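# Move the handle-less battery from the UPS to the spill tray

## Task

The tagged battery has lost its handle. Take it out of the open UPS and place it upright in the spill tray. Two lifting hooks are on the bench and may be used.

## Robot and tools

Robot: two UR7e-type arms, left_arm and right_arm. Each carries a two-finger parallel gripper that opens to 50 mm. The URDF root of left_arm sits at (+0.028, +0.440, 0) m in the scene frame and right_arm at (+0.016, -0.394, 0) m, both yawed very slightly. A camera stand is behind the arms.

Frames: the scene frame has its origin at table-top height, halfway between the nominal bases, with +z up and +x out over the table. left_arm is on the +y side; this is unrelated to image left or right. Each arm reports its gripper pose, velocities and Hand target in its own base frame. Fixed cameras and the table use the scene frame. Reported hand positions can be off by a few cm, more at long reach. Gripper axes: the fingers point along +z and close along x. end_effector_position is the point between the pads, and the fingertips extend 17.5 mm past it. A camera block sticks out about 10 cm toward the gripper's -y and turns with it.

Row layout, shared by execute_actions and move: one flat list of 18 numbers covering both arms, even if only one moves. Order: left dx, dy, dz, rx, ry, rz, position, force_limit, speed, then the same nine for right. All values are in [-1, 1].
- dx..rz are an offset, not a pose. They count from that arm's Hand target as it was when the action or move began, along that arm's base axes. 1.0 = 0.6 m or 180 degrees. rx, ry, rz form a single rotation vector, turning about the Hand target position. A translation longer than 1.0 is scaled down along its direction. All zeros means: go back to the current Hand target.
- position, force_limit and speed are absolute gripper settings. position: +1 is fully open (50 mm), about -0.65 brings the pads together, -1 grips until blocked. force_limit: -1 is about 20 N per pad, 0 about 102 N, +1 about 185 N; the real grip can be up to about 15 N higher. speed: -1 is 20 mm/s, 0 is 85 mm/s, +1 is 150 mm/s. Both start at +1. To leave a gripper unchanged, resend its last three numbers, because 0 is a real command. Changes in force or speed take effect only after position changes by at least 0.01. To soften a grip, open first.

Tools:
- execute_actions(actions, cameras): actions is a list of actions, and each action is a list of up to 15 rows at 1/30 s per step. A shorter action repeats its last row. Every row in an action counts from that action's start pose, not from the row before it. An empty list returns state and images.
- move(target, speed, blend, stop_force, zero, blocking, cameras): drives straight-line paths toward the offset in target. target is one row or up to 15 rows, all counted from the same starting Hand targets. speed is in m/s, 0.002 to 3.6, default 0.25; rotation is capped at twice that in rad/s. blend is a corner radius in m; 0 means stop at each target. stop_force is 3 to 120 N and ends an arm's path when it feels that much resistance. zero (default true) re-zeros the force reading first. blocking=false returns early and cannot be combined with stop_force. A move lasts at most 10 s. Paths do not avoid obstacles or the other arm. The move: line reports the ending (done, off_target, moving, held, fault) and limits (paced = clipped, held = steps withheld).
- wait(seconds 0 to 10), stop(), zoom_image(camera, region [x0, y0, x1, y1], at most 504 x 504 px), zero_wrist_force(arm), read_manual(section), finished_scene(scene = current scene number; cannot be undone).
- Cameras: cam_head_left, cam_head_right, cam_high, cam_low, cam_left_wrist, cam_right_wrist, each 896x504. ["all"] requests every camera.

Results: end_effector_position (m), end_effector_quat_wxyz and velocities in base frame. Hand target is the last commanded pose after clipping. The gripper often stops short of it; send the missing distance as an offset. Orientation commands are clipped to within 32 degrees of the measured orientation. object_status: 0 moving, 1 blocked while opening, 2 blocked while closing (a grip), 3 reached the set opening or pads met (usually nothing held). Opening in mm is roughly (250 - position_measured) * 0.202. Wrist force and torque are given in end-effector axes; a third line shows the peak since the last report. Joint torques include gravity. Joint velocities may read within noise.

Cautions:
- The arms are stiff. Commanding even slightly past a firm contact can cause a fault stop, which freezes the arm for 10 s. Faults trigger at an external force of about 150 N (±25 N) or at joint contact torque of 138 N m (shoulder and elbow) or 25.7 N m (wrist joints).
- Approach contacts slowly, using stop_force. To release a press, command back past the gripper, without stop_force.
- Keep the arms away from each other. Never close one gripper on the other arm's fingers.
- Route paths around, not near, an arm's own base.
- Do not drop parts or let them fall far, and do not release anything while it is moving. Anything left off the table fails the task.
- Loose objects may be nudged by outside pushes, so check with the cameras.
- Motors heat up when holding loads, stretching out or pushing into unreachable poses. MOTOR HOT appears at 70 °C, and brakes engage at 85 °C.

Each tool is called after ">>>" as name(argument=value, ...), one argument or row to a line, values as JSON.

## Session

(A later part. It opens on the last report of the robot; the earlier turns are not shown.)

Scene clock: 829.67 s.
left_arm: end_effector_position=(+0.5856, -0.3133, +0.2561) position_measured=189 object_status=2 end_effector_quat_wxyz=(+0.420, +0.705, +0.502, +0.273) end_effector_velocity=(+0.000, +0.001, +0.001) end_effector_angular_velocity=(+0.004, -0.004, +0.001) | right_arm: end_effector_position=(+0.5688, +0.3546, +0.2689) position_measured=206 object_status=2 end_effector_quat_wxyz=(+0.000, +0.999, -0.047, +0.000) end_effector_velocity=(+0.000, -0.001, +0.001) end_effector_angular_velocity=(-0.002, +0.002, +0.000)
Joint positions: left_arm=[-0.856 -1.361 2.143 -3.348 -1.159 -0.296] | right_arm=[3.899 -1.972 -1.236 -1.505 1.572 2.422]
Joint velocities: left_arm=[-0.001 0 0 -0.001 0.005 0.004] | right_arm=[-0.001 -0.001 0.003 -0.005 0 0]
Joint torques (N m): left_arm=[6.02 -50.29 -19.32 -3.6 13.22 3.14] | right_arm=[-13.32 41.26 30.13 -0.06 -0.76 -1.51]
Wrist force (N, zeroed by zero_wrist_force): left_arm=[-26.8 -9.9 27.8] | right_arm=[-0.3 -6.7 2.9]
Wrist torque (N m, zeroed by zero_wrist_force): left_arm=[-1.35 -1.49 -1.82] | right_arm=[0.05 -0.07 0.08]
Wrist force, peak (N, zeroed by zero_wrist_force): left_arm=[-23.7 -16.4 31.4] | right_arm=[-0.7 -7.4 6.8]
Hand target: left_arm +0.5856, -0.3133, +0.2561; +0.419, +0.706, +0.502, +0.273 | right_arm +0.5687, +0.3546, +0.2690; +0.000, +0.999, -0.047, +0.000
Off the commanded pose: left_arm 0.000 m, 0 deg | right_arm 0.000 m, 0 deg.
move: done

>>> move(
  target=[0.0008,-0.0018,-0.0012,-0.0104,0.0039,0,-1,1,-0.8,0,0,0,0,0,0,-1,1,-0.8],
  speed=0.05,
  cameras=["cam_left_wrist","cam_right_wrist","cam_head_left"],
)

>>> zoom_image(
  camera="cam_left_wrist",
  region=[400, 100, 540, 250],
)

Scene clock: 840.10 s.
left_arm: end_effector_position=(+0.5861, -0.3143, +0.2554) position_measured=189 object_status=2 end_effector_quat_wxyz=(+0.428, +0.700, +0.509, +0.260) end_effector_velocity=(+0.000, +0.000, +0.001) end_effector_angular_velocity=(+0.002, -0.003, -0.003) | right_arm: end_effector_position=(+0.5687, +0.3546, +0.2690) position_measured=206 object_status=2 end_effector_quat_wxyz=(+0.000, +0.999, -0.047, +0.000)
Joint positions: left_arm=[-0.848 -1.356 2.142 -3.359 -1.182 -0.319] | right_arm=[3.899 -1.972 -1.236 -1.505 1.572 2.422]
Joint velocities: left_arm=[0 -0.001 0 -0.002 0 0.005] | right_arm=[within noise]
Joint torques (N m): left_arm=[-8.81 -21.22 -22.19 -1.04 2.67 1.51] | right_arm=[-9.48 55.78 29.34 0.47 -1.13 -1.56]
Wrist force (N, zeroed by zero_wrist_force): left_arm=[-0.6 6.8 5.7] | right_arm=[0.5 -7.1 3.3]
Wrist torque (N m, zeroed by zero_wrist_force): left_arm=[-0.55 -0.29 -0.10] | right_arm=[0.09 -0.05 0.08]
Wrist force, peak (N, zeroed by zero_wrist_force): left_arm=[-27.9 -10.8 28.3] | right_arm=[0.6 -7.4 3.4]
Hand target: left_arm +0.5861, -0.3143, +0.2554; +0.428, +0.700, +0.509, +0.261 | right_arm +0.5687, +0.3546, +0.2690; +0.000, +0.999, -0.047, +0.000
Off the commanded pose: left_arm 0.000 m, 0 deg | right_arm 0.000 m, 0 deg.
move: done
Images, in order (width x height): cam_head_left 896x504, cam_left_wrist 896x504, cam_right_wrist 896x504.

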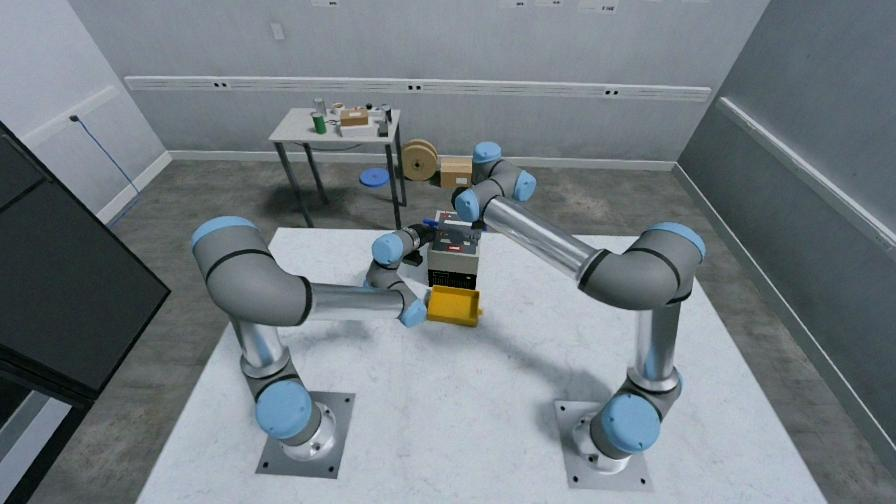

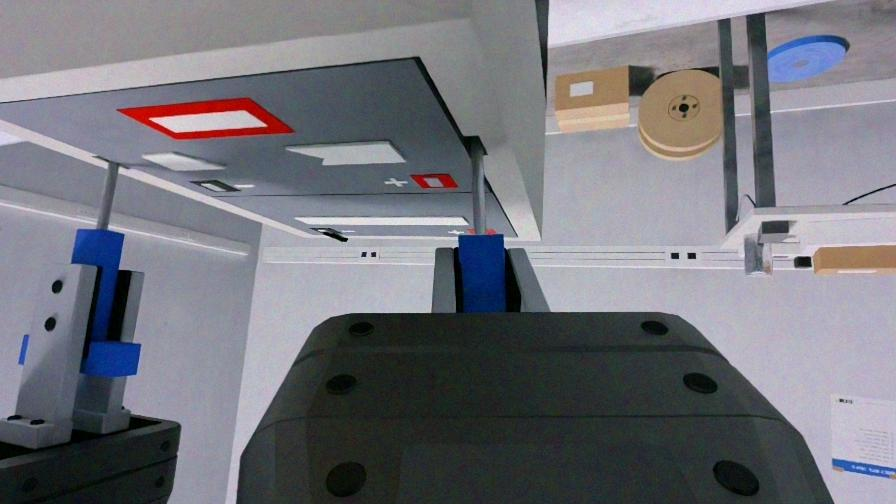

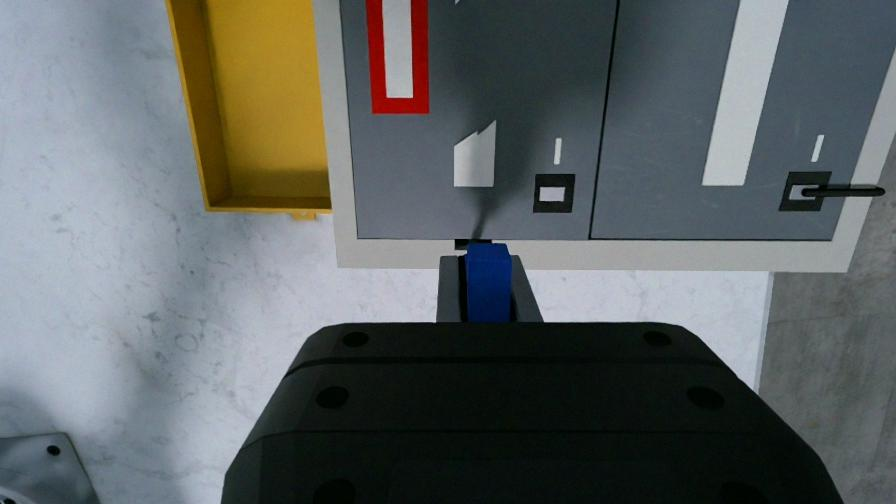

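Scaled by 3.360 from the camera's 896x504 image, which has a finer 1280x720 frame.

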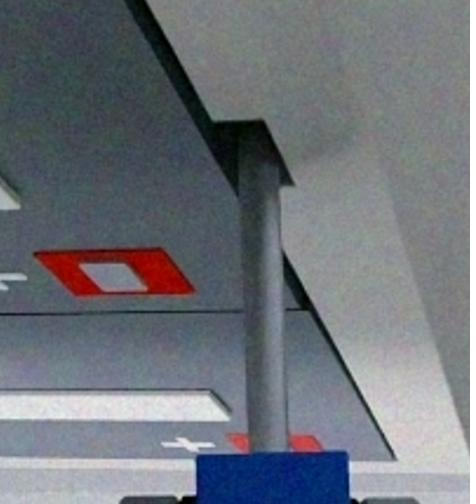

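>>> move(
  target=[0,0,0.045,0,0,0,-1,1,-0.8,0,0,0.045,0,0,0,-1,1,-0.8],
  speed=0.025,
  stop_force=12,
)

Scene clock: 845.57 s.
left_arm: end_effector_position=(+0.5860, -0.3143, +0.2557) position_measured=189 object_status=2 end_effector_quat_wxyz=(+0.427, +0.700, +0.509, +0.261) | right_arm: end_effector_position=(+0.5687, +0.3546, +0.2799) position_measured=206 object_status=2 end_effector_quat_wxyz=(+0.000, +0.999, -0.047, +0.000)
Joint positions: left_arm=[-0.848 -1.358 2.141 -3.356 -1.182 -0.319] | right_arm=[3.899 -1.97 -1.21 -1.532 1.572 2.422]
Joint torques (N m): left_arm=[1.83 -18.94 -14.61 -4.21 0.33 1.45] | right_arm=[-7.33 55.06 32.75 0.14 -1.76 -1.21]
Wrist force (N, zeroed by zero_wrist_force): left_arm=[-5.3 3.5 2.4] | right_arm=[0.6 -7.8 9.0]
Wrist torque (N m, zeroed by zero_wrist_force): left_arm=[-0.24 -0.39 -0.35] | right_arm=[0.11 -0.08 0.09]
Wrist force, peak (N, zeroed by zero_wrist_force): left_arm=[-3.0 -5.5 14.6] | right_arm=[4.4 -10.3 26.8]
Hand target: left_arm +0.5860, -0.3143, +0.2557; +0.427, +0.700, +0.509, +0.261 (not the last commanded pose) | right_arm +0.5687, +0.3546, +0.2799; +0.000, +0.999, -0.047, +0.000 (not the last commanded pose)
Off the commanded pose: left_arm 0.027 m, 0 deg | right_arm 0.016 m, 0 deg.
move: contact (left_arm, right_arm)

>>> move(
  target=[0,-0.0008,0.04,0,0,0,-1,1,-0.8,0,0.0008,0.04,0,0,0,-1,1,-0.8],
  speed=0.025,
  stop_force=60,
  cameras=["cam_left_wrist","cam_right_wrist","cam_low"],
)

>>> zoom_image(
  camera="cam_low",
  region=[330, 150, 480, 260],
)

>>> zoom_image(
  camera="cam_left_wrist",
  region=[400, 0, 560, 150],
)

Scene clock: 858.43 s.
left_arm: end_effector_position=(+0.5860, -0.3148, +0.2797) position_measured=189 object_status=2 end_effector_quat_wxyz=(+0.427, +0.700, +0.509, +0.261) | right_arm: end_effector_position=(+0.5687, +0.3550, +0.3039) position_measured=206 object_status=2 end_effector_quat_wxyz=(+0.000, +0.999, -0.047, +0.000)
Joint positions: left_arm=[-0.849 -1.402 2.115 -3.285 -1.181 -0.319] | right_arm=[3.899 -1.97 -1.148 -1.594 1.572 2.423]
Joint torques (N m): left_arm=[2.54 -18.55 -15.98 -3.43 -1.88 -0.93] | right_arm=[11.62 49.63 27.12 7.79 1.88 1.62]
Wrist force (N, zeroed by zero_wrist_force): left_arm=[-0.4 -1.9 0.0] | right_arm=[0.1 2.2 21.2]
Wrist torque (N m, zeroed by zero_wrist_force): left_arm=[-0.06 -0.15 -0.05] | right_arm=[-0.26 0.01 0.01]
Wrist force, peak (N, zeroed by zero_wrist_force): left_arm=[5.0 -33.6 23.9] | right_arm=[0.9 -6.1 42.2]
Hand target: left_arm +0.5860, -0.3148, +0.2797; +0.427, +0.700, +0.509, +0.261 | right_arm +0.5687, +0.3550, +0.3039; +0.000, +0.999, -0.047, +0.000
Off the commanded pose: left_arm 0.000 m, 0 deg | right_arm 0.000 m, 0 deg.
move: done
Images, in order (width x height): cam_low 896x504, cam_left_wrist 896x504, cam_right_wrist 896x504.

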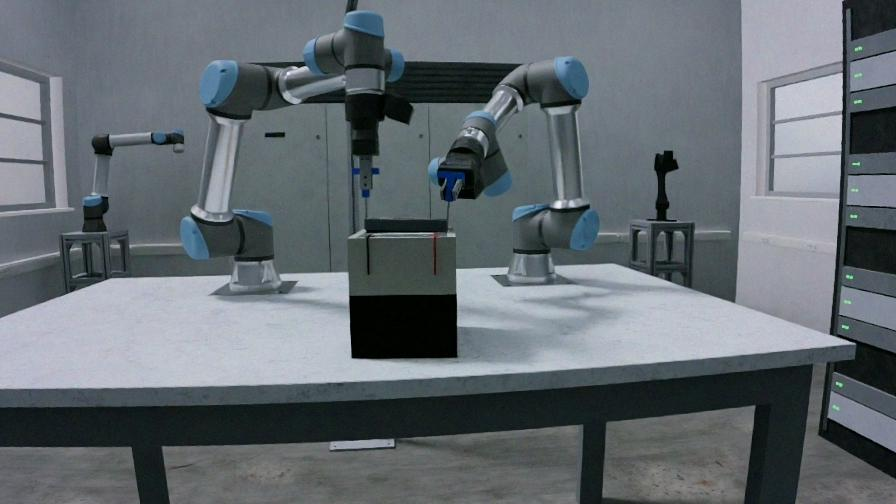

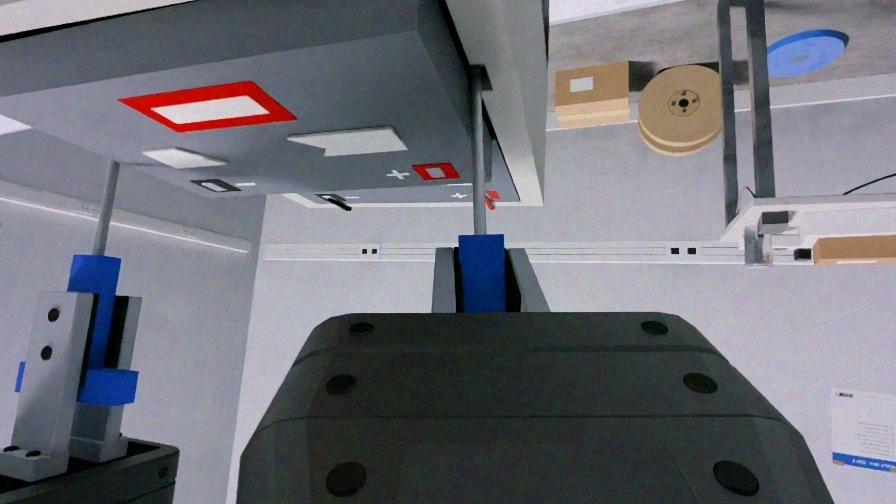

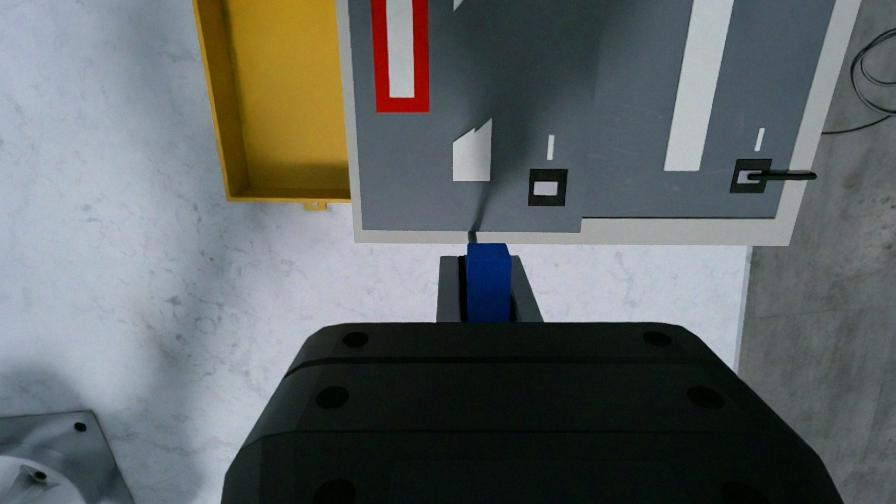

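Scaled by 3.360 from the camera's 896x504 image, which has a finer 1280x720 frame.

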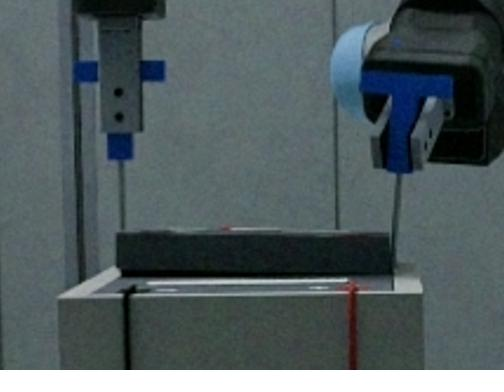

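Scaled by 3.150 from the camera's 896x504 image, which has a finer 1280x720 frame.

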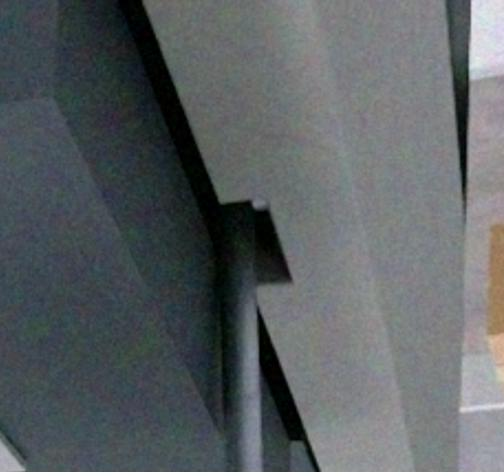

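>>> move(
  target=[
    [0,0,0.06,0,0,0,-1,1,-0.8,0,-0.0008,0,0,0,0,-1,1,-0.8],
    [-0.0015,-0.008,0.06,0,0,-0.417,-1,1,-0.8,0,-0.0008,-0.0585,0,0,0,-1,1,-0.8],
  ],
  speed=[0.06,0.2],
  cameras=["cam_left_wrist","cam_right_wrist","cam_low"],
)

>>> zoom_image(
  camera="cam_left_wrist",
  region=[420, 0, 560, 150],
)

Scene clock: 888.73 s.
left_arm: end_effector_position=(+0.5852, -0.3195, +0.3157) position_measured=189 object_status=2 end_effector_quat_wxyz=(+0.498, +0.865, -0.023, -0.054) | right_arm: end_effector_position=(+0.5687, +0.3546, +0.2687) position_measured=206 object_status=2 end_effector_quat_wxyz=(+0.000, +0.999, -0.047, +0.000)
Joint positions: left_arm=[-0.372 -1.199 1.595 -2.355 -2.572 1.038] | right_arm=[3.899 -1.972 -1.236 -1.504 1.572 2.422]
Joint torques (N m): left_arm=[-9.56 -50.79 -26.17 -0.47 -0.11 1.45] | right_arm=[3.02 38.76 30.24 -0.35 -2.19 0.15]
Wrist force (N, zeroed by zero_wrist_force): left_arm=[0.0 -0.7 0.4] | right_arm=[0.3 -6.7 1.6]
Wrist torque (N m, zeroed by zero_wrist_force): left_arm=[0.01 -0.05 0.12] | right_arm=[0.19 -0.09 0.06]
Wrist force, peak (N, zeroed by zero_wrist_force): left_arm=[-2.7 -27.2 19.2] | right_arm=[1.0 -0.2 32.8]
Hand target: left_arm +0.5851, -0.3196, +0.3157; +0.498, +0.865, -0.023, -0.054 | right_arm +0.5687, +0.3546, +0.2688; +0.000, +0.999, -0.047, +0.000
Off the commanded pose: left_arm 0.000 m, 0 deg | right_arm 0.000 m, 0 deg.
move: done
Images, in order (width x height): cam_low 896x504, cam_left_wrist 896x504, cam_right_wrist 896x504.

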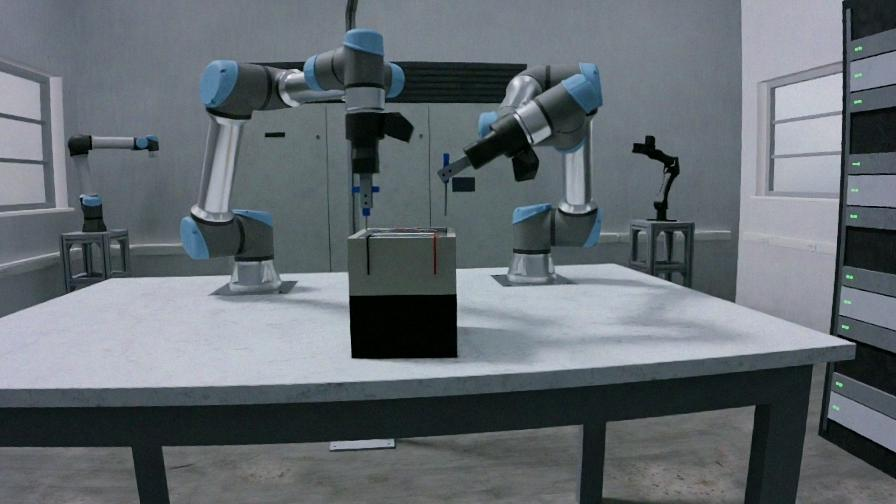

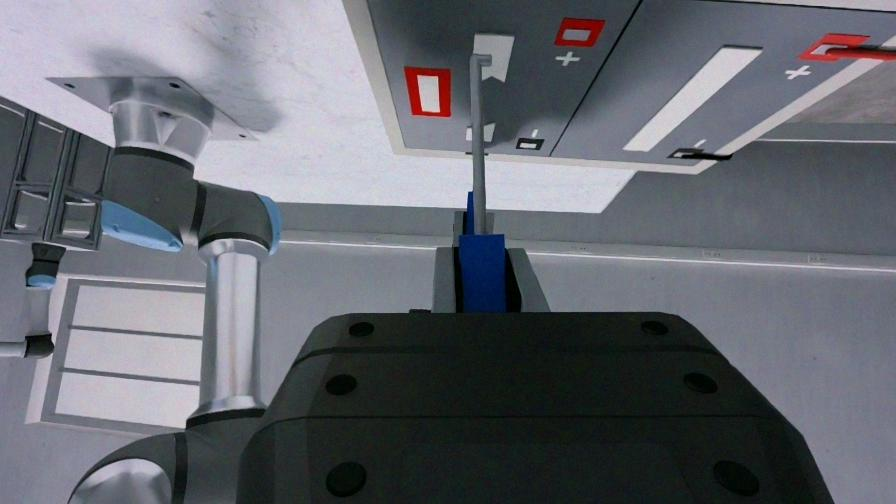

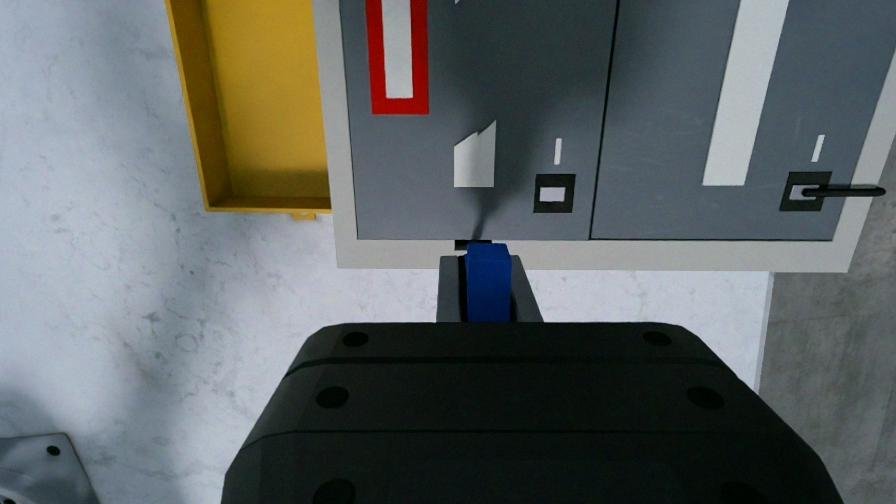

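Scaled by 3.360 from the camera's 896x504 image, which has a finer 1280x720 frame.

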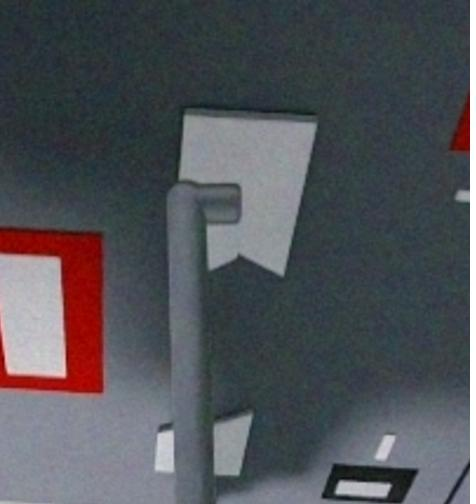

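>>> move(
  target=[0,0,-0.033,0,0,0,-1,1,-0.8,0,0,0,0,0,0,-1,1,-0.8],
  speed=0.08,
  stop_force=5,
  cameras=["cam_left_wrist"],
)

>>> zoom_image(
  camera="cam_left_wrist",
  region=[430, 0, 530, 90],
)

Scene clock: 901.47 s.
left_arm: end_effector_position=(+0.5851, -0.3196, +0.2959) position_measured=189 object_status=2 end_effector_quat_wxyz=(+0.498, +0.865, -0.023, -0.054) | right_arm: end_effector_position=(+0.5687, +0.3546, +0.2688) position_measured=206 object_status=2 end_effector_quat_wxyz=(+0.000, +0.999, -0.047, +0.000)
Joint positions: left_arm=[-0.372 -1.18 1.623 -2.402 -2.573 1.038] | right_arm=[3.899 -1.972 -1.236 -1.505 1.572 2.422]
Joint torques (N m): left_arm=[-9.24 -51.4 -34.11 -0.88 -4.13 -0.86] | right_arm=[8.39 55.57 29.93 0.3 -2.44 1.56]
Wrist force (N, zeroed by zero_wrist_force): left_arm=[0.1 -0.9 0.4] | right_arm=[0.8 -6.7 3.4]
Wrist torque (N m, zeroed by zero_wrist_force): left_arm=[-0.03 -0.09 0.07] | right_arm=[0.20 -0.10 0.06]
Wrist force, peak (N, zeroed by zero_wrist_force): left_arm=[-0.1 -1.5 1.0] | right_arm=[0.8 -6.9 3.5]
Hand target: left_arm +0.5851, -0.3196, +0.2959; +0.498, +0.865, -0.023, -0.054 | right_arm +0.5687, +0.3546, +0.2688; +0.000, +0.999, -0.047, +0.000
Off the commanded pose: left_arm 0.000 m, 0 deg | right_arm 0.000 m, 0 deg.
move: done
Images, in order (width x height): cam_left_wrist 896x504.

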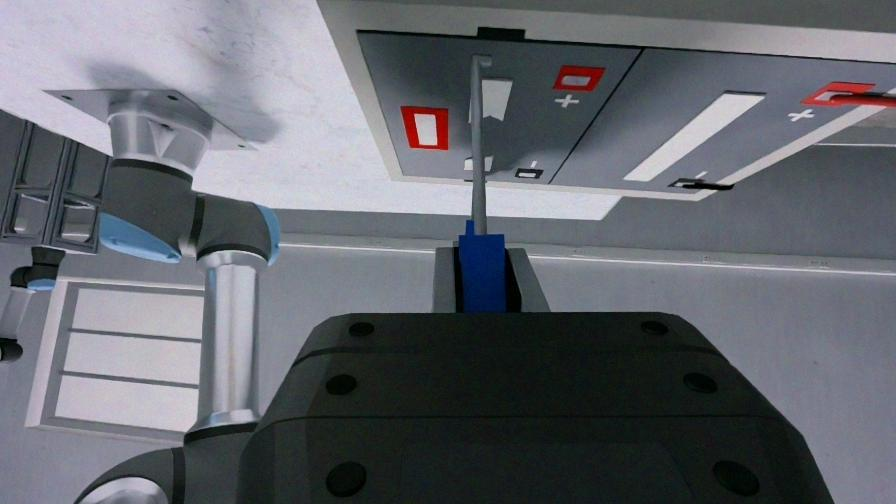

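Scaled by 5.040 from the camera's 896x504 image, which has a finer 1280x720 frame.

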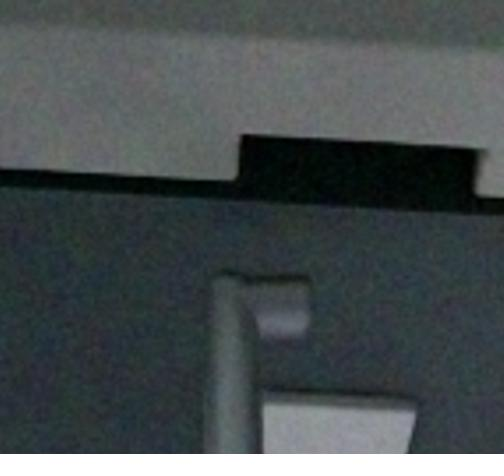

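>>> move(
  target=[0.0115,-0.0011,-0.005,0,0,-0.0194,-1,1,-0.8,0,0,0,0,0,0,-1,1,-0.8],
  speed=0.08,
)

>>> move(
  target=[0,0,-0.035,0,0,0,-1,1,-0.8,0,0,0,0,0,0,-1,1,-0.8],
  speed=0.03,
  stop_force=4,
  cameras=["cam_left_wrist"],
)

>>> zoom_image(
  camera="cam_left_wrist",
  region=[430, 0, 530, 90],
)

Scene clock: 912.10 s.
left_arm: end_effector_position=(+0.5921, -0.3202, +0.2929) position_measured=189 object_status=2 end_effector_quat_wxyz=(+0.496, +0.864, -0.050, -0.069) | right_arm: end_effector_position=(+0.5687, +0.3546, +0.2688) position_measured=206 object_status=2 end_effector_quat_wxyz=(+0.000, +0.999, -0.047, +0.000)
Joint positions: left_arm=[-0.364 -1.149 1.558 -2.265 -2.595 1.16] | right_arm=[3.899 -1.972 -1.236 -1.505 1.572 2.422]
Joint torques (N m): left_arm=[-6.21 -52.37 -22.1 -3.62 0.86 1.03] | right_arm=[7.08 54.97 29.79 -0.1 -2.49 1.29]
Wrist force (N, zeroed by zero_wrist_force): left_arm=[-0.1 -0.9 0.6] | right_arm=[0.7 -6.6 3.2]
Wrist torque (N m, zeroed by zero_wrist_force): left_arm=[-0.04 -0.02 0.17] | right_arm=[0.22 -0.08 0.05]
Wrist force, peak (N, zeroed by zero_wrist_force): left_arm=[0.1 -1.2 0.6] | right_arm=[0.7 -6.9 3.6]
Hand target: left_arm +0.5920, -0.3202, +0.2929; +0.496, +0.864, -0.050, -0.069 | right_arm +0.5687, +0.3546, +0.2688; +0.000, +0.999, -0.047, +0.000
Off the commanded pose: left_arm 0.000 m, 0 deg | right_arm 0.000 m, 0 deg.
move: done

Scene clock: 913.20 s.
left_arm: end_effector_position=(+0.5920, -0.3202, +0.2902) position_measured=189 object_status=2 end_effector_quat_wxyz=(+0.496, +0.864, -0.050, -0.069) | right_arm: end_effector_position=(+0.5687, +0.3546, +0.2688) position_measured=206 object_status=2 end_effector_quat_wxyz=(+0.000, +0.999, -0.047, +0.000)
Joint positions: left_arm=[-0.365 -1.147 1.562 -2.271 -2.595 1.16] | right_arm=[3.899 -1.972 -1.236 -1.505 1.572 2.422]
Joint torques (N m): left_arm=[-4.9 -45.4 -27.78 -4.43 -0.59 -1.52] | right_arm=[8.4 55.62 29.87 -0.21 -2.67 1.63]
Wrist force (N, zeroed by zero_wrist_force): left_arm=[1.4 6.0 -3.7] | right_arm=[0.5 -6.6 3.2]
Wrist torque (N m, zeroed by zero_wrist_force): left_arm=[0.06 -0.11 0.17] | right_arm=[0.24 -0.05 0.05]
Wrist force, peak (N, zeroed by zero_wrist_force): left_arm=[-3.9 29.1 -21.4] | right_arm=[0.7 -7.0 3.3]
Hand target: left_arm +0.5920, -0.3202, +0.2903; +0.496, +0.864, -0.050, -0.069 (not the last commanded pose) | right_arm +0.5687, +0.3546, +0.2688; +0.000, +0.999, -0.047, +0.000
Off the commanded pose: left_arm 0.018 m, 0 deg | right_arm 0.000 m, 0 deg.
move: contact (left_arm)
Images, in order (width x height): cam_left_wrist 896x504.

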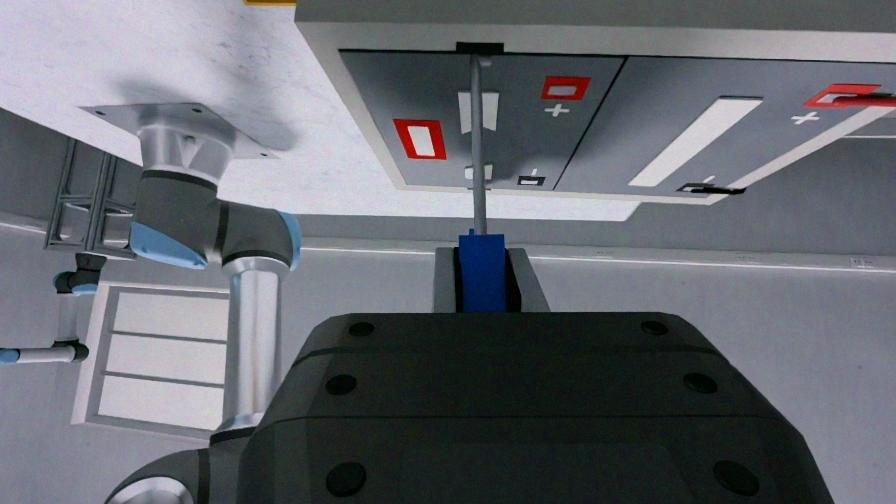

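Scaled by 5.040 from the camera's 896x504 image, which has a finer 1280x720 frame.

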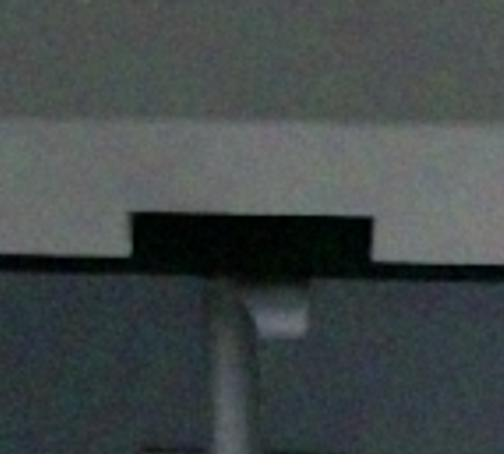

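>>> move(
  target=[0.0,0.0072,0.006,0,0,0,-1,1,-0.8,0,0,0,0,0,0,-1,1,-0.8],
  speed=0.08,
)

>>> move(
  target=[0,0,-0.035,0,0,0,-1,1,-0.8,0,0,0,0,0,0,-1,1,-0.8],
  speed=0.03,
  stop_force=4,
  cameras=["cam_left_wrist"],
)

>>> zoom_image(
  camera="cam_left_wrist",
  region=[430, 0, 530, 90],
)

Scene clock: 920.93 s.
left_arm: end_effector_position=(+0.5920, -0.3158, +0.2940) position_measured=189 object_status=2 end_effector_quat_wxyz=(+0.496, +0.864, -0.050, -0.069) | right_arm: end_effector_position=(+0.5687, +0.3546, +0.2688) position_measured=206 object_status=2 end_effector_quat_wxyz=(+0.000, +0.999, -0.047, +0.000)
Joint positions: left_arm=[-0.358 -1.153 1.559 -2.251 -2.597 1.172] | right_arm=[3.899 -1.972 -1.236 -1.505 1.572 2.422]
Joint torques (N m): left_arm=[-1.1 -42.21 -31.44 -5.21 -4.85 -1.11] | right_arm=[7.57 55.59 29.57 -0.37 -2.48 1.59]
Wrist force (N, zeroed by zero_wrist_force): left_arm=[0.6 -0.4 0.8] | right_arm=[0.7 -6.6 3.4]
Wrist torque (N m, zeroed by zero_wrist_force): left_arm=[0.04 -0.14 0.04] | right_arm=[0.22 -0.07 0.06]
Wrist force, peak (N, zeroed by zero_wrist_force): left_arm=[1.6 6.1 -3.9] | right_arm=[0.7 -6.9 3.7]
Hand target: left_arm +0.5920, -0.3158, +0.2939; +0.496, +0.864, -0.050, -0.069 | right_arm +0.5687, +0.3546, +0.2688; +0.000, +0.999, -0.047, +0.000
Off the commanded pose: left_arm 0.000 m, 0 deg | right_arm 0.000 m, 0 deg.
move: done

Scene clock: 922.70 s.
left_arm: end_effector_position=(+0.5920, -0.3159, +0.2729) position_measured=189 object_status=2 end_effector_quat_wxyz=(+0.496, +0.864, -0.050, -0.069) | right_arm: end_effector_position=(+0.5687, +0.3546, +0.2688) position_measured=206 object_status=2 end_effector_quat_wxyz=(+0.000, +0.999, -0.047, +0.000)
Joint positions: left_arm=[-0.358 -1.132 1.587 -2.3 -2.597 1.172] | right_arm=[3.899 -1.972 -1.236 -1.505 1.572 2.422]
Joint torques (N m): left_arm=[-7.5 -53.66 -34.39 -0.79 -0.29 -1.56] | right_arm=[8.76 56.87 29.69 -0.14 -2.56 1.37]
Wrist force (N, zeroed by zero_wrist_force): left_arm=[0.9 0.0 2.0] | right_arm=[0.6 -6.7 3.3]
Wrist torque (N m, zeroed by zero_wrist_force): left_arm=[-0.04 -0.19 0.04] | right_arm=[0.21 -0.06 0.06]
Wrist force, peak (N, zeroed by zero_wrist_force): left_arm=[1.3 0.1 2.0] | right_arm=[0.7 -6.9 3.6]
Hand target: left_arm +0.5920, -0.3158, +0.2729; +0.496, +0.864, -0.050, -0.069 | right_arm +0.5687, +0.3546, +0.2688; +0.000, +0.999, -0.047, +0.000
Off the commanded pose: left_arm 0.000 m, 0 deg | right_arm 0.000 m, 0 deg.
move: done
Images, in order (width x height): cam_left_wrist 896x504.

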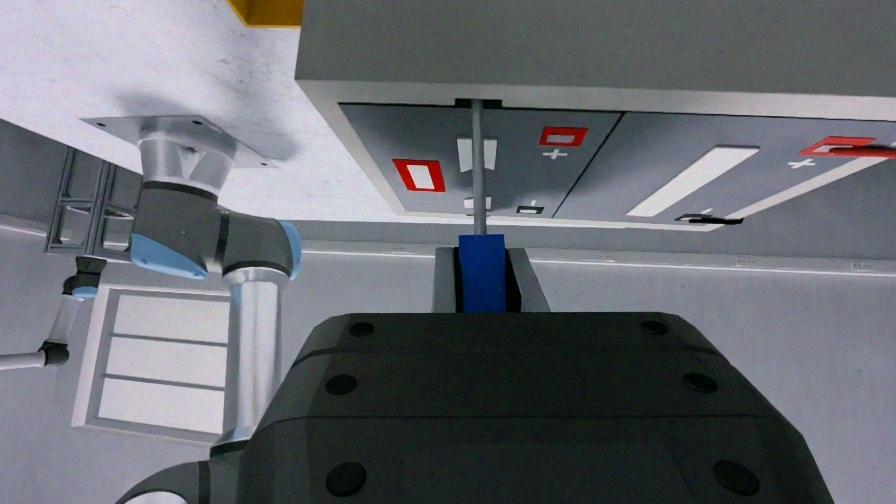

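Scaled by 5.040 from the camera's 896x504 image, which has a finer 1280x720 frame.

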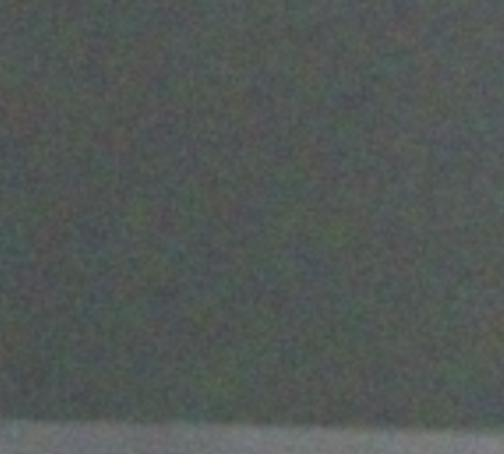

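>>> move(
  target=[0,0,-0.045,0,0,0,-1,1,-0.8,0,0,0,0,0,0,-1,1,-0.8],
  speed=0.04,
  stop_force=5,
)

>>> move(
  target=[
    [0,0,0.004,0,0,0,-1,1,-0.8,0,0,0,0,0,0,-1,1,-0.8],
    [0.0027,-0.0005,0.004,0,0,-0.11,-1,1,-0.8,0,0,0,0,0,0,-1,1,-0.8],
    [0.0053,-0.001,0.004,0,0,-0.222,-1,1,-0.8,0,0,0,0,0,0,-1,1,-0.8],
  ],
  speed=[0.04,0.2,0.2],
  cameras=["cam_left_wrist"],
)

Scene clock: 940.30 s.
left_arm: end_effector_position=(+0.5920, -0.3158, +0.2534) position_measured=189 object_status=2 end_effector_quat_wxyz=(+0.496, +0.864, -0.050, -0.069) | right_arm: end_effector_position=(+0.5687, +0.3546, +0.2688) position_measured=206 object_status=2 end_effector_quat_wxyz=(+0.000, +0.999, -0.047, +0.000)
Joint positions: left_arm=[-0.358 -1.111 1.611 -2.344 -2.597 1.172] | right_arm=[3.899 -1.972 -1.236 -1.505 1.572 2.422]
Joint torques (N m): left_arm=[-2.62 -52.75 -30.9 -5.05 -3.59 0.38] | right_arm=[8.25 57.24 29 -0.15 -2.08 1.7]
Wrist force (N, zeroed by zero_wrist_force): left_arm=[2.1 4.8 6.7] | right_arm=[0.6 -6.5 3.4]
Wrist torque (N m, zeroed by zero_wrist_force): left_arm=[-0.30 -0.14 0.12] | right_arm=[0.23 -0.05 0.06]
Wrist force, peak (N, zeroed by zero_wrist_force): left_arm=[-4.2 34.6 -20.2] | right_arm=[0.7 -7.0 3.5]
Hand target: left_arm +0.5920, -0.3158, +0.2534; +0.496, +0.864, -0.050, -0.069 (not the last commanded pose) | right_arm +0.5687, +0.3546, +0.2688; +0.000, +0.999, -0.047, +0.000
Off the commanded pose: left_arm 0.008 m, 0 deg | right_arm 0.000 m, 0 deg.
move: contact (left_arm)

Scene clock: 943.33 s.
left_arm: end_effector_position=(+0.5952, -0.3165, +0.2558) position_measured=189 object_status=2 end_effector_quat_wxyz=(+0.442, +0.795, -0.342, -0.234) | right_arm: end_effector_position=(+0.5687, +0.3546, +0.2688) position_measured=206 object_status=2 end_effector_quat_wxyz=(+0.000, +0.999, -0.047, +0.000)
Joint positions: left_arm=[-0.394 -0.754 0.766 -0.889 -2.436 2.32] | right_arm=[3.899 -1.972 -1.236 -1.505 1.572 2.422]
Joint torques (N m): left_arm=[39.06 -53.69 -34.02 0.37 7.59 0.6] | right_arm=[8.26 54.9 29.77 -0.13 -2.27 1.52]
Wrist force (N, zeroed by zero_wrist_force): left_arm=[21.1 26.3 37.9] | right_arm=[0.7 -6.9 3.1]
Wrist torque (N m, zeroed by zero_wrist_force): left_arm=[-2.20 0.38 0.96] | right_arm=[0.17 -0.08 0.06]
Wrist force, peak (N, zeroed by zero_wrist_force): left_arm=[21.2 23.5 42.1] | right_arm=[0.6 -7.0 3.5]
Hand target: left_arm +0.5952, -0.3164, +0.2558; +0.442, +0.795, -0.342, -0.234 | right_arm +0.5687, +0.3546, +0.2688; +0.000, +0.999, -0.047, +0.000
Off the commanded pose: left_arm 0.000 m, 0 deg | right_arm 0.000 m, 0 deg.
move: done
Images, in order (width x height): cam_left_wrist 896x504.

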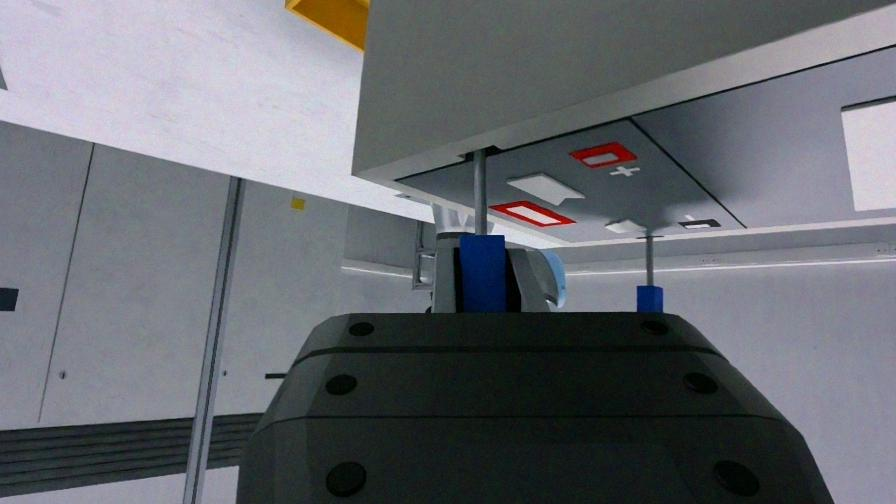

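>>> move(
  target=[-0.002,-0.0047,0,0,0,0,-1,1,-0.8,0,0,0,0,0,0,-1,1,-0.8],
  speed=0.1,
)

Scene clock: 947.90 s.
left_arm: end_effector_position=(+0.5940, -0.3192, +0.2558) position_measured=189 object_status=2 end_effector_quat_wxyz=(+0.442, +0.795, -0.342, -0.234) | right_arm: end_effector_position=(+0.5687, +0.3546, +0.2688) position_measured=206 object_status=2 end_effector_quat_wxyz=(+0.000, +0.999, -0.047, +0.000)
Joint positions: left_arm=[-0.398 -0.757 0.772 -0.895 -2.438 2.315] | right_arm=[3.899 -1.972 -1.236 -1.505 1.572 2.422]
Joint torques (N m): left_arm=[-4.98 -64.63 -22.42 -2.03 -2.02 -0.75] | right_arm=[6.99 54.94 30.22 -0.46 -2.12 1.63]
Wrist force (N, zeroed by zero_wrist_force): left_arm=[5.8 4.3 4.8] | right_arm=[0.8 -6.7 3.3]
Wrist torque (N m, zeroed by zero_wrist_force): left_arm=[-0.53 0.00 0.50] | right_arm=[0.21 -0.10 0.05]
Wrist force, peak (N, zeroed by zero_wrist_force): left_arm=[22.7 22.1 42.2] | right_arm=[0.6 -7.0 3.4]
Hand target: left_arm +0.5940, -0.3193, +0.2558; +0.442, +0.795, -0.342, -0.234 | right_arm +0.5687, +0.3546, +0.2688; +0.000, +0.999, -0.047, +0.000
Off the commanded pose: left_arm 0.000 m, 0 deg | right_arm 0.000 m, 0 deg.
move: done

>>> move(
  target=[
    [0,0,0,0,0,0,1,1,-0.3,0,0,0,0,0,0,-1,1,-0.8],
    [0.057,0.045,0.042,0,0,0,1,1,-0.3,0,0,0,0,0,0,-1,1,-0.8],
    [0.04,0.12,0.2,0.02,-0.007,0.12,1,1,-0.3,0,0,0,0,0,0,-1,1,-0.8],
    [-0.03,0.18,0.22,0.0453,-0.015,0.249,1,1,-0.3,0,0,0,0,0,0,-1,1,-0.8],
    [-0.0633,0.0697,0.122,0.0906,-0.0301,0.4982,1,1,-0.3,0,0,0,0,0,0,-1,1,-0.8],
  ],
  speed=[0.1,0.1,0.3,0.3,0.3],
  blend=[0,0,0.03,0.03,0],
  cameras=["cam_left_wrist","cam_high"],
)

Scene clock: 972.50 s.
left_arm: end_effector_position=(+0.5560, -0.2774, +0.3291) position_measured=3 object_status=3 end_effector_quat_wxyz=(+0.358, +0.863, +0.330, +0.137) | right_arm: end_effector_position=(+0.5687, +0.3546, +0.2688) position_measured=206 object_status=2 end_effector_quat_wxyz=(+0.000, +0.999, -0.047, +0.000)
Joint positions: left_arm=[-0.611 -1.571 1.949 -2.723 -1.731 0.162] | right_arm=[3.899 -1.972 -1.236 -1.505 1.572 2.422]
Joint torques (N m): left_arm=[-8.29 -15.21 -29.81 -2.48 2.74 -1.49] | right_arm=[7.95 55.98 29.18 -0.45 -2.02 1.64]
Wrist force (N, zeroed by zero_wrist_force): left_arm=[1.8 -0.3 0.8] | right_arm=[1.0 -6.8 3.2]
Wrist torque (N m, zeroed by zero_wrist_force): left_arm=[0.02 -0.28 0.09] | right_arm=[0.20 -0.12 0.05]
Wrist force, peak (N, zeroed by zero_wrist_force): left_arm=[7.1 3.0 4.4] | right_arm=[0.7 -7.1 3.4]
Hand target: left_arm +0.5560, -0.2774, +0.3290; +0.358, +0.863, +0.331, +0.137 | right_arm +0.5687, +0.3546, +0.2688; +0.000, +0.999, -0.047, +0.000
Off the commanded pose: left_arm 0.000 m, 0 deg | right_arm 0.000 m, 0 deg.
move: done
Images, in order (width x height): cam_high 896x504, cam_left_wrist 896x504.

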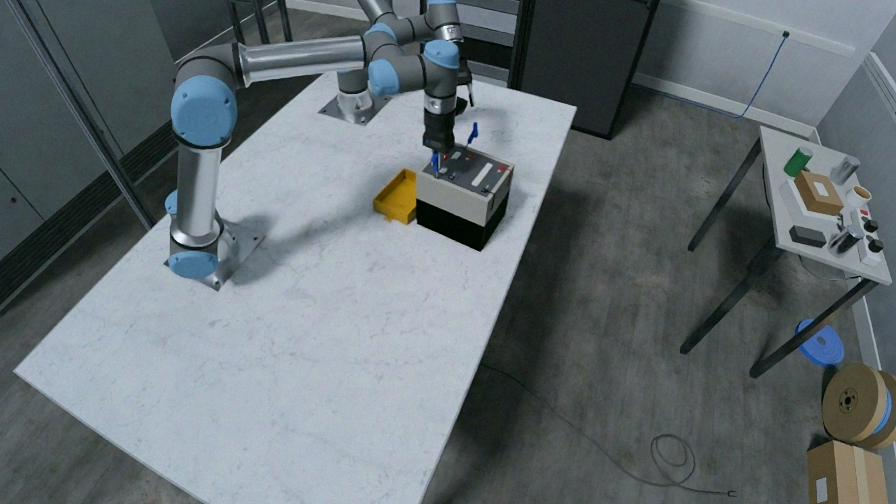

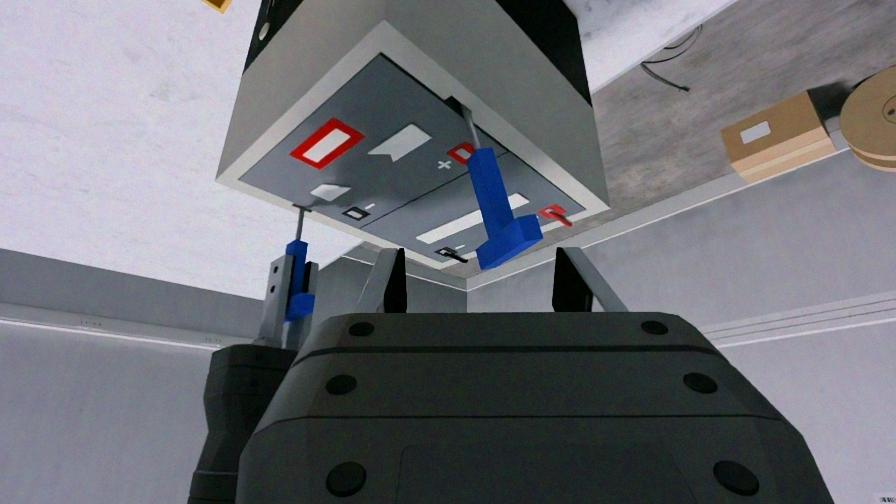

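>>> move(
  target=[0.0287,-0.0078,-0.0243,-0.0386,0.056,0.13,1,1,-0.3,0,0,0,0,0,0,-1,1,-0.8],
  speed=0.3,
  cameras=["cam_left_wrist"],
)

Scene clock: 996.70 s.
left_arm: end_effector_position=(+0.5732, -0.2822, +0.3144) position_measured=3 object_status=3 end_effector_quat_wxyz=(+0.343, +0.763, +0.536, +0.111) end_effector_velocity=(+0.000, +0.000, +0.000) end_effector_angular_velocity=(-0.002, +0.002, +0.004) | right_arm: end_effector_position=(+0.5687, +0.3546, +0.2688) position_measured=206 object_status=2 end_effector_quat_wxyz=(+0.000, +0.999, -0.047, +0.000)
Joint positions: left_arm=[-0.676 -1.541 1.929 -2.697 -1.551 -0.321] | right_arm=[3.899 -1.972 -1.236 -1.505 1.572 2.422]
Joint velocities: left_arm=[0 0 0.001 0 0 -0.005] | right_arm=[within noise]
Joint torques (N m): left_arm=[8.28 -34.97 -19.96 -6.18 -2.51 -1.62] | right_arm=[8.41 56.4 28.24 -0.29 -1.65 1.54]
Wrist force (N, zeroed by zero_wrist_force): left_arm=[1.8 -0.4 0.8] | right_arm=[0.7 -6.8 3.4]
Wrist torque (N m, zeroed by zero_wrist_force): left_arm=[0.02 -0.32 0.08] | right_arm=[0.19 -0.09 0.06]
Wrist force, peak (N, zeroed by zero_wrist_force): left_arm=[2.0 -0.4 0.9] | right_arm=[0.6 -6.9 3.6]
Hand target: left_arm +0.5732, -0.2821, +0.3144; +0.343, +0.763, +0.536, +0.111 | right_arm +0.5687, +0.3546, +0.2688; +0.000, +0.999, -0.047, +0.000
Off the commanded pose: left_arm 0.000 m, 0 deg | right_arm 0.000 m, 0 deg.
move: done
Images, in order (width x height): cam_left_wrist 896x504.

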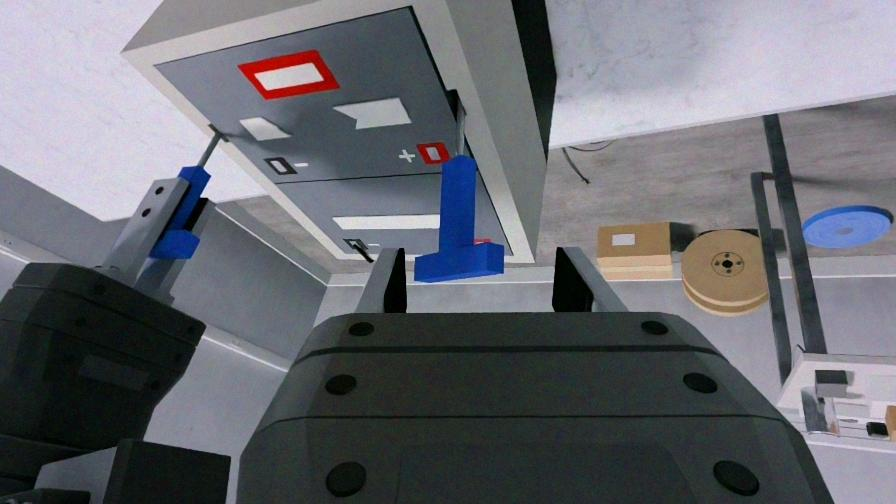

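>>> move(
  target=[0.036,0.0313,-0.0123,-0.038,-0.0399,-0.2553,1,1,-0.3,0,0,0,0,0,0,-1,1,-0.8],
  speed=0.3,
  cameras=["cam_left_wrist"],
)

Scene clock: 1013.90 s.
left_arm: end_effector_position=(+0.5949, -0.2633, +0.3070) position_measured=3 object_status=3 end_effector_quat_wxyz=(+0.435, +0.882, +0.179, -0.017) end_effector_velocity=(+0.000, +0.000, +0.001) end_effector_angular_velocity=(+0.001, -0.004, -0.003) | right_arm: end_effector_position=(+0.5687, +0.3546, +0.2688) position_measured=206 object_status=2 end_effector_quat_wxyz=(+0.000, +0.999, -0.047, +0.000)
Joint positions: left_arm=[-0.349 -1.318 1.735 -2.541 -2.323 0.597] | right_arm=[3.899 -1.972 -1.236 -1.505 1.572 2.422]
Joint velocities: left_arm=[0 -0.001 0 0.001 0 0.005] | right_arm=[within noise]
Joint torques (N m): left_arm=[-6.01 -41.6 -24.76 -2.93 -2.2 1.15] | right_arm=[8.95 53.64 30.61 -0.15 -1.92 1.36]
Wrist force (N, zeroed by zero_wrist_force): left_arm=[1.8 -0.1 0.6] | right_arm=[0.7 -6.6 3.3]
Wrist torque (N m, zeroed by zero_wrist_force): left_arm=[0.06 -0.37 0.06] | right_arm=[0.23 -0.07 0.06]
Wrist force, peak (N, zeroed by zero_wrist_force): left_arm=[2.7 -0.2 0.7] | right_arm=[0.5 -6.9 3.5]
Hand target: left_arm +0.5948, -0.2633, +0.3071; +0.435, +0.882, +0.179, -0.017 | right_arm +0.5687, +0.3546, +0.2688; +0.000, +0.999, -0.047, +0.000
Off the commanded pose: left_arm 0.000 m, 0 deg | right_arm 0.000 m, 0 deg.
move: done
Images, in order (width x height): cam_left_wrist 896x504.

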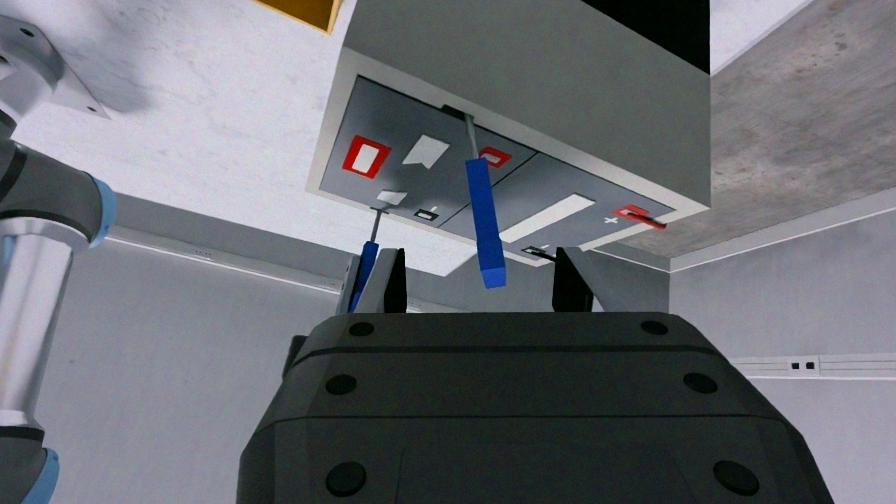

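>>> move(
  target=[0.0173,-0.0758,-0.063,0,0,0,1,1,-0.3,0,0,0,0,0,0,-1,1,-0.8],
  speed=0.15,
  stop_force=6,
)

>>> zero_wrist_force(
  arm="left_arm",
)

>>> execute_actions(
  actions=[
    [[0,0,0,0,0,0,-1,1,-0.8,0,0,0,0,0,0,-1,1,-0.8]],
    [[0,0,0,0,0,0,-1,1,-0.8,0,0,0,0,0,0,-1,1,-0.8]],
    [[0,0,0,0,0,0,-1,1,-0.8,0,0,0,0,0,0,-1,1,-0.8]],
  ],
  cameras=["cam_left_wrist"],
)

Scene clock: 1026.80 s.
left_arm: end_effector_position=(+0.6052, -0.3088, +0.2693) position_measured=3 object_status=3 end_effector_quat_wxyz=(+0.435, +0.882, +0.179, -0.017) | right_arm: end_effector_position=(+0.5687, +0.3546, +0.2688) position_measured=206 object_status=2 end_effector_quat_wxyz=(+0.000, +0.999, -0.047, +0.000)
Joint positions: left_arm=[-0.418 -1.23 1.735 -2.681 -2.286 0.52] | right_arm=[3.899 -1.972 -1.236 -1.505 1.572 2.422]
Joint torques (N m): left_arm=[0.23 -31.41 -17.72 -5.86 -4.38 -1.45] | right_arm=[8.46 55.25 29.97 -0.01 -1.79 1.52]
Wrist force (N, zeroed by zero_wrist_force): left_arm=[1.9 0.1 0.8] | right_arm=[0.7 -6.7 3.2]
Wrist torque (N m, zeroed by zero_wrist_force): left_arm=[0.11 -0.37 0.02] | right_arm=[0.21 -0.08 0.06]
Wrist force, peak (N, zeroed by zero_wrist_force): left_arm=[2.1 -0.2 3.0] | right_arm=[0.6 -7.1 3.4]
Hand target: left_arm +0.6052, -0.3088, +0.2693; +0.435, +0.882, +0.179, -0.017 | right_arm +0.5687, +0.3546, +0.2688; +0.000, +0.999, -0.047, +0.000
Off the commanded pose: left_arm 0.000 m, 0 deg | right_arm 0.000 m, 0 deg.
move: done

Wrist force sensor zeroed.

Scene clock: 1028.50 s.
left_arm: end_effector_position=(+0.6052, -0.3088, +0.2693) position_measured=206 object_status=2 end_effector_quat_wxyz=(+0.435, +0.882, +0.179, -0.017) | right_arm: end_effector_position=(+0.5687, +0.3546, +0.2688) position_measured=206 object_status=2 end_effector_quat_wxyz=(+0.000, +0.999, -0.047, +0.000)
Joint positions: left_arm=[-0.418 -1.23 1.735 -2.681 -2.286 0.519] | right_arm=[3.899 -1.972 -1.236 -1.505 1.572 2.422]
Joint torques (N m): left_arm=[-3.82 -30.63 -19.43 1.33 9.58 2.33] | right_arm=[8.53 55.61 29.66 -0.18 -1.7 1.36]
Wrist force (N, zeroed by zero_wrist_force): left_arm=[-18.6 15.8 -16.7] | right_arm=[0.6 -6.7 3.4]
Wrist torque (N m, zeroed by zero_wrist_force): left_arm=[0.18 -1.21 -1.26] | right_arm=[0.21 -0.06 0.05]
Wrist force, peak (N, zeroed by zero_wrist_force): left_arm=[-18.6 15.8 -16.7] | right_arm=[0.8 -6.9 3.6]
Hand target: left_arm +0.6052, -0.3088, +0.2693; +0.435, +0.882, +0.179, -0.017 | right_arm +0.5687, +0.3546, +0.2688; +0.000, +0.999, -0.047, +0.000
Off the commanded pose: left_arm 0.000 m, 0 deg | right_arm 0.000 m, 0 deg.
Step readings (end_effector_position of left_arm | right_arm):
0: (+0.6052, -0.3088, +0.2693) | (+0.5687, +0.3546, +0.2688)
1: (+0.6052, -0.3088, +0.2693) | (+0.5687, +0.3546, +0.2688)
2: (+0.6052, -0.3088, +0.2693) | (+0.5687, +0.3546, +0.2688)
4: (+0.6052, -0.3088, +0.2693) | (+0.5687, +0.3546, +0.2688)
8: (+0.6052, -0.3088, +0.2693) | (+0.5687, +0.3546, +0.2688)
15: (+0.6052, -0.3088, +0.2693) | (+0.5687, +0.3546, +0.2688)
16: (+0.6052, -0.3088, +0.2693) | (+0.5687, +0.3546, +0.2688)
17: (+0.6052, -0.3088, +0.2693) | (+0.5687, +0.3546, +0.2688)
19: (+0.6052, -0.3088, +0.2693) | (+0.5687, +0.3546, +0.2688)
23: (+0.6052, -0.3088, +0.2693) | (+0.5687, +0.3546, +0.2688)
30: (+0.6052, -0.3088, +0.2693) | (+0.5687, +0.3546, +0.2688)
31: (+0.6052, -0.3088, +0.2693) | (+0.5687, +0.3546, +0.2688)
32: (+0.6052, -0.3088, +0.2693) | (+0.5687, +0.3546, +0.2688)
34: (+0.6052, -0.3088, +0.2693) | (+0.5687, +0.3546, +0.2688)
38: (+0.6051, -0.3089, +0.2694) | (+0.5687, +0.3546, +0.2688)
45: (+0.6052, -0.3089, +0.2693) | (+0.5687, +0.3546, +0.2688)
Images, in order (width x height): cam_left_wrist 896x504.

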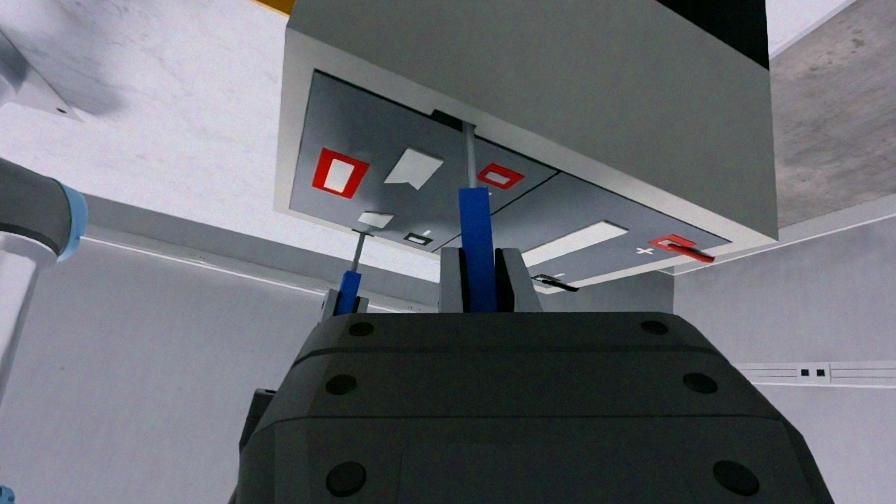

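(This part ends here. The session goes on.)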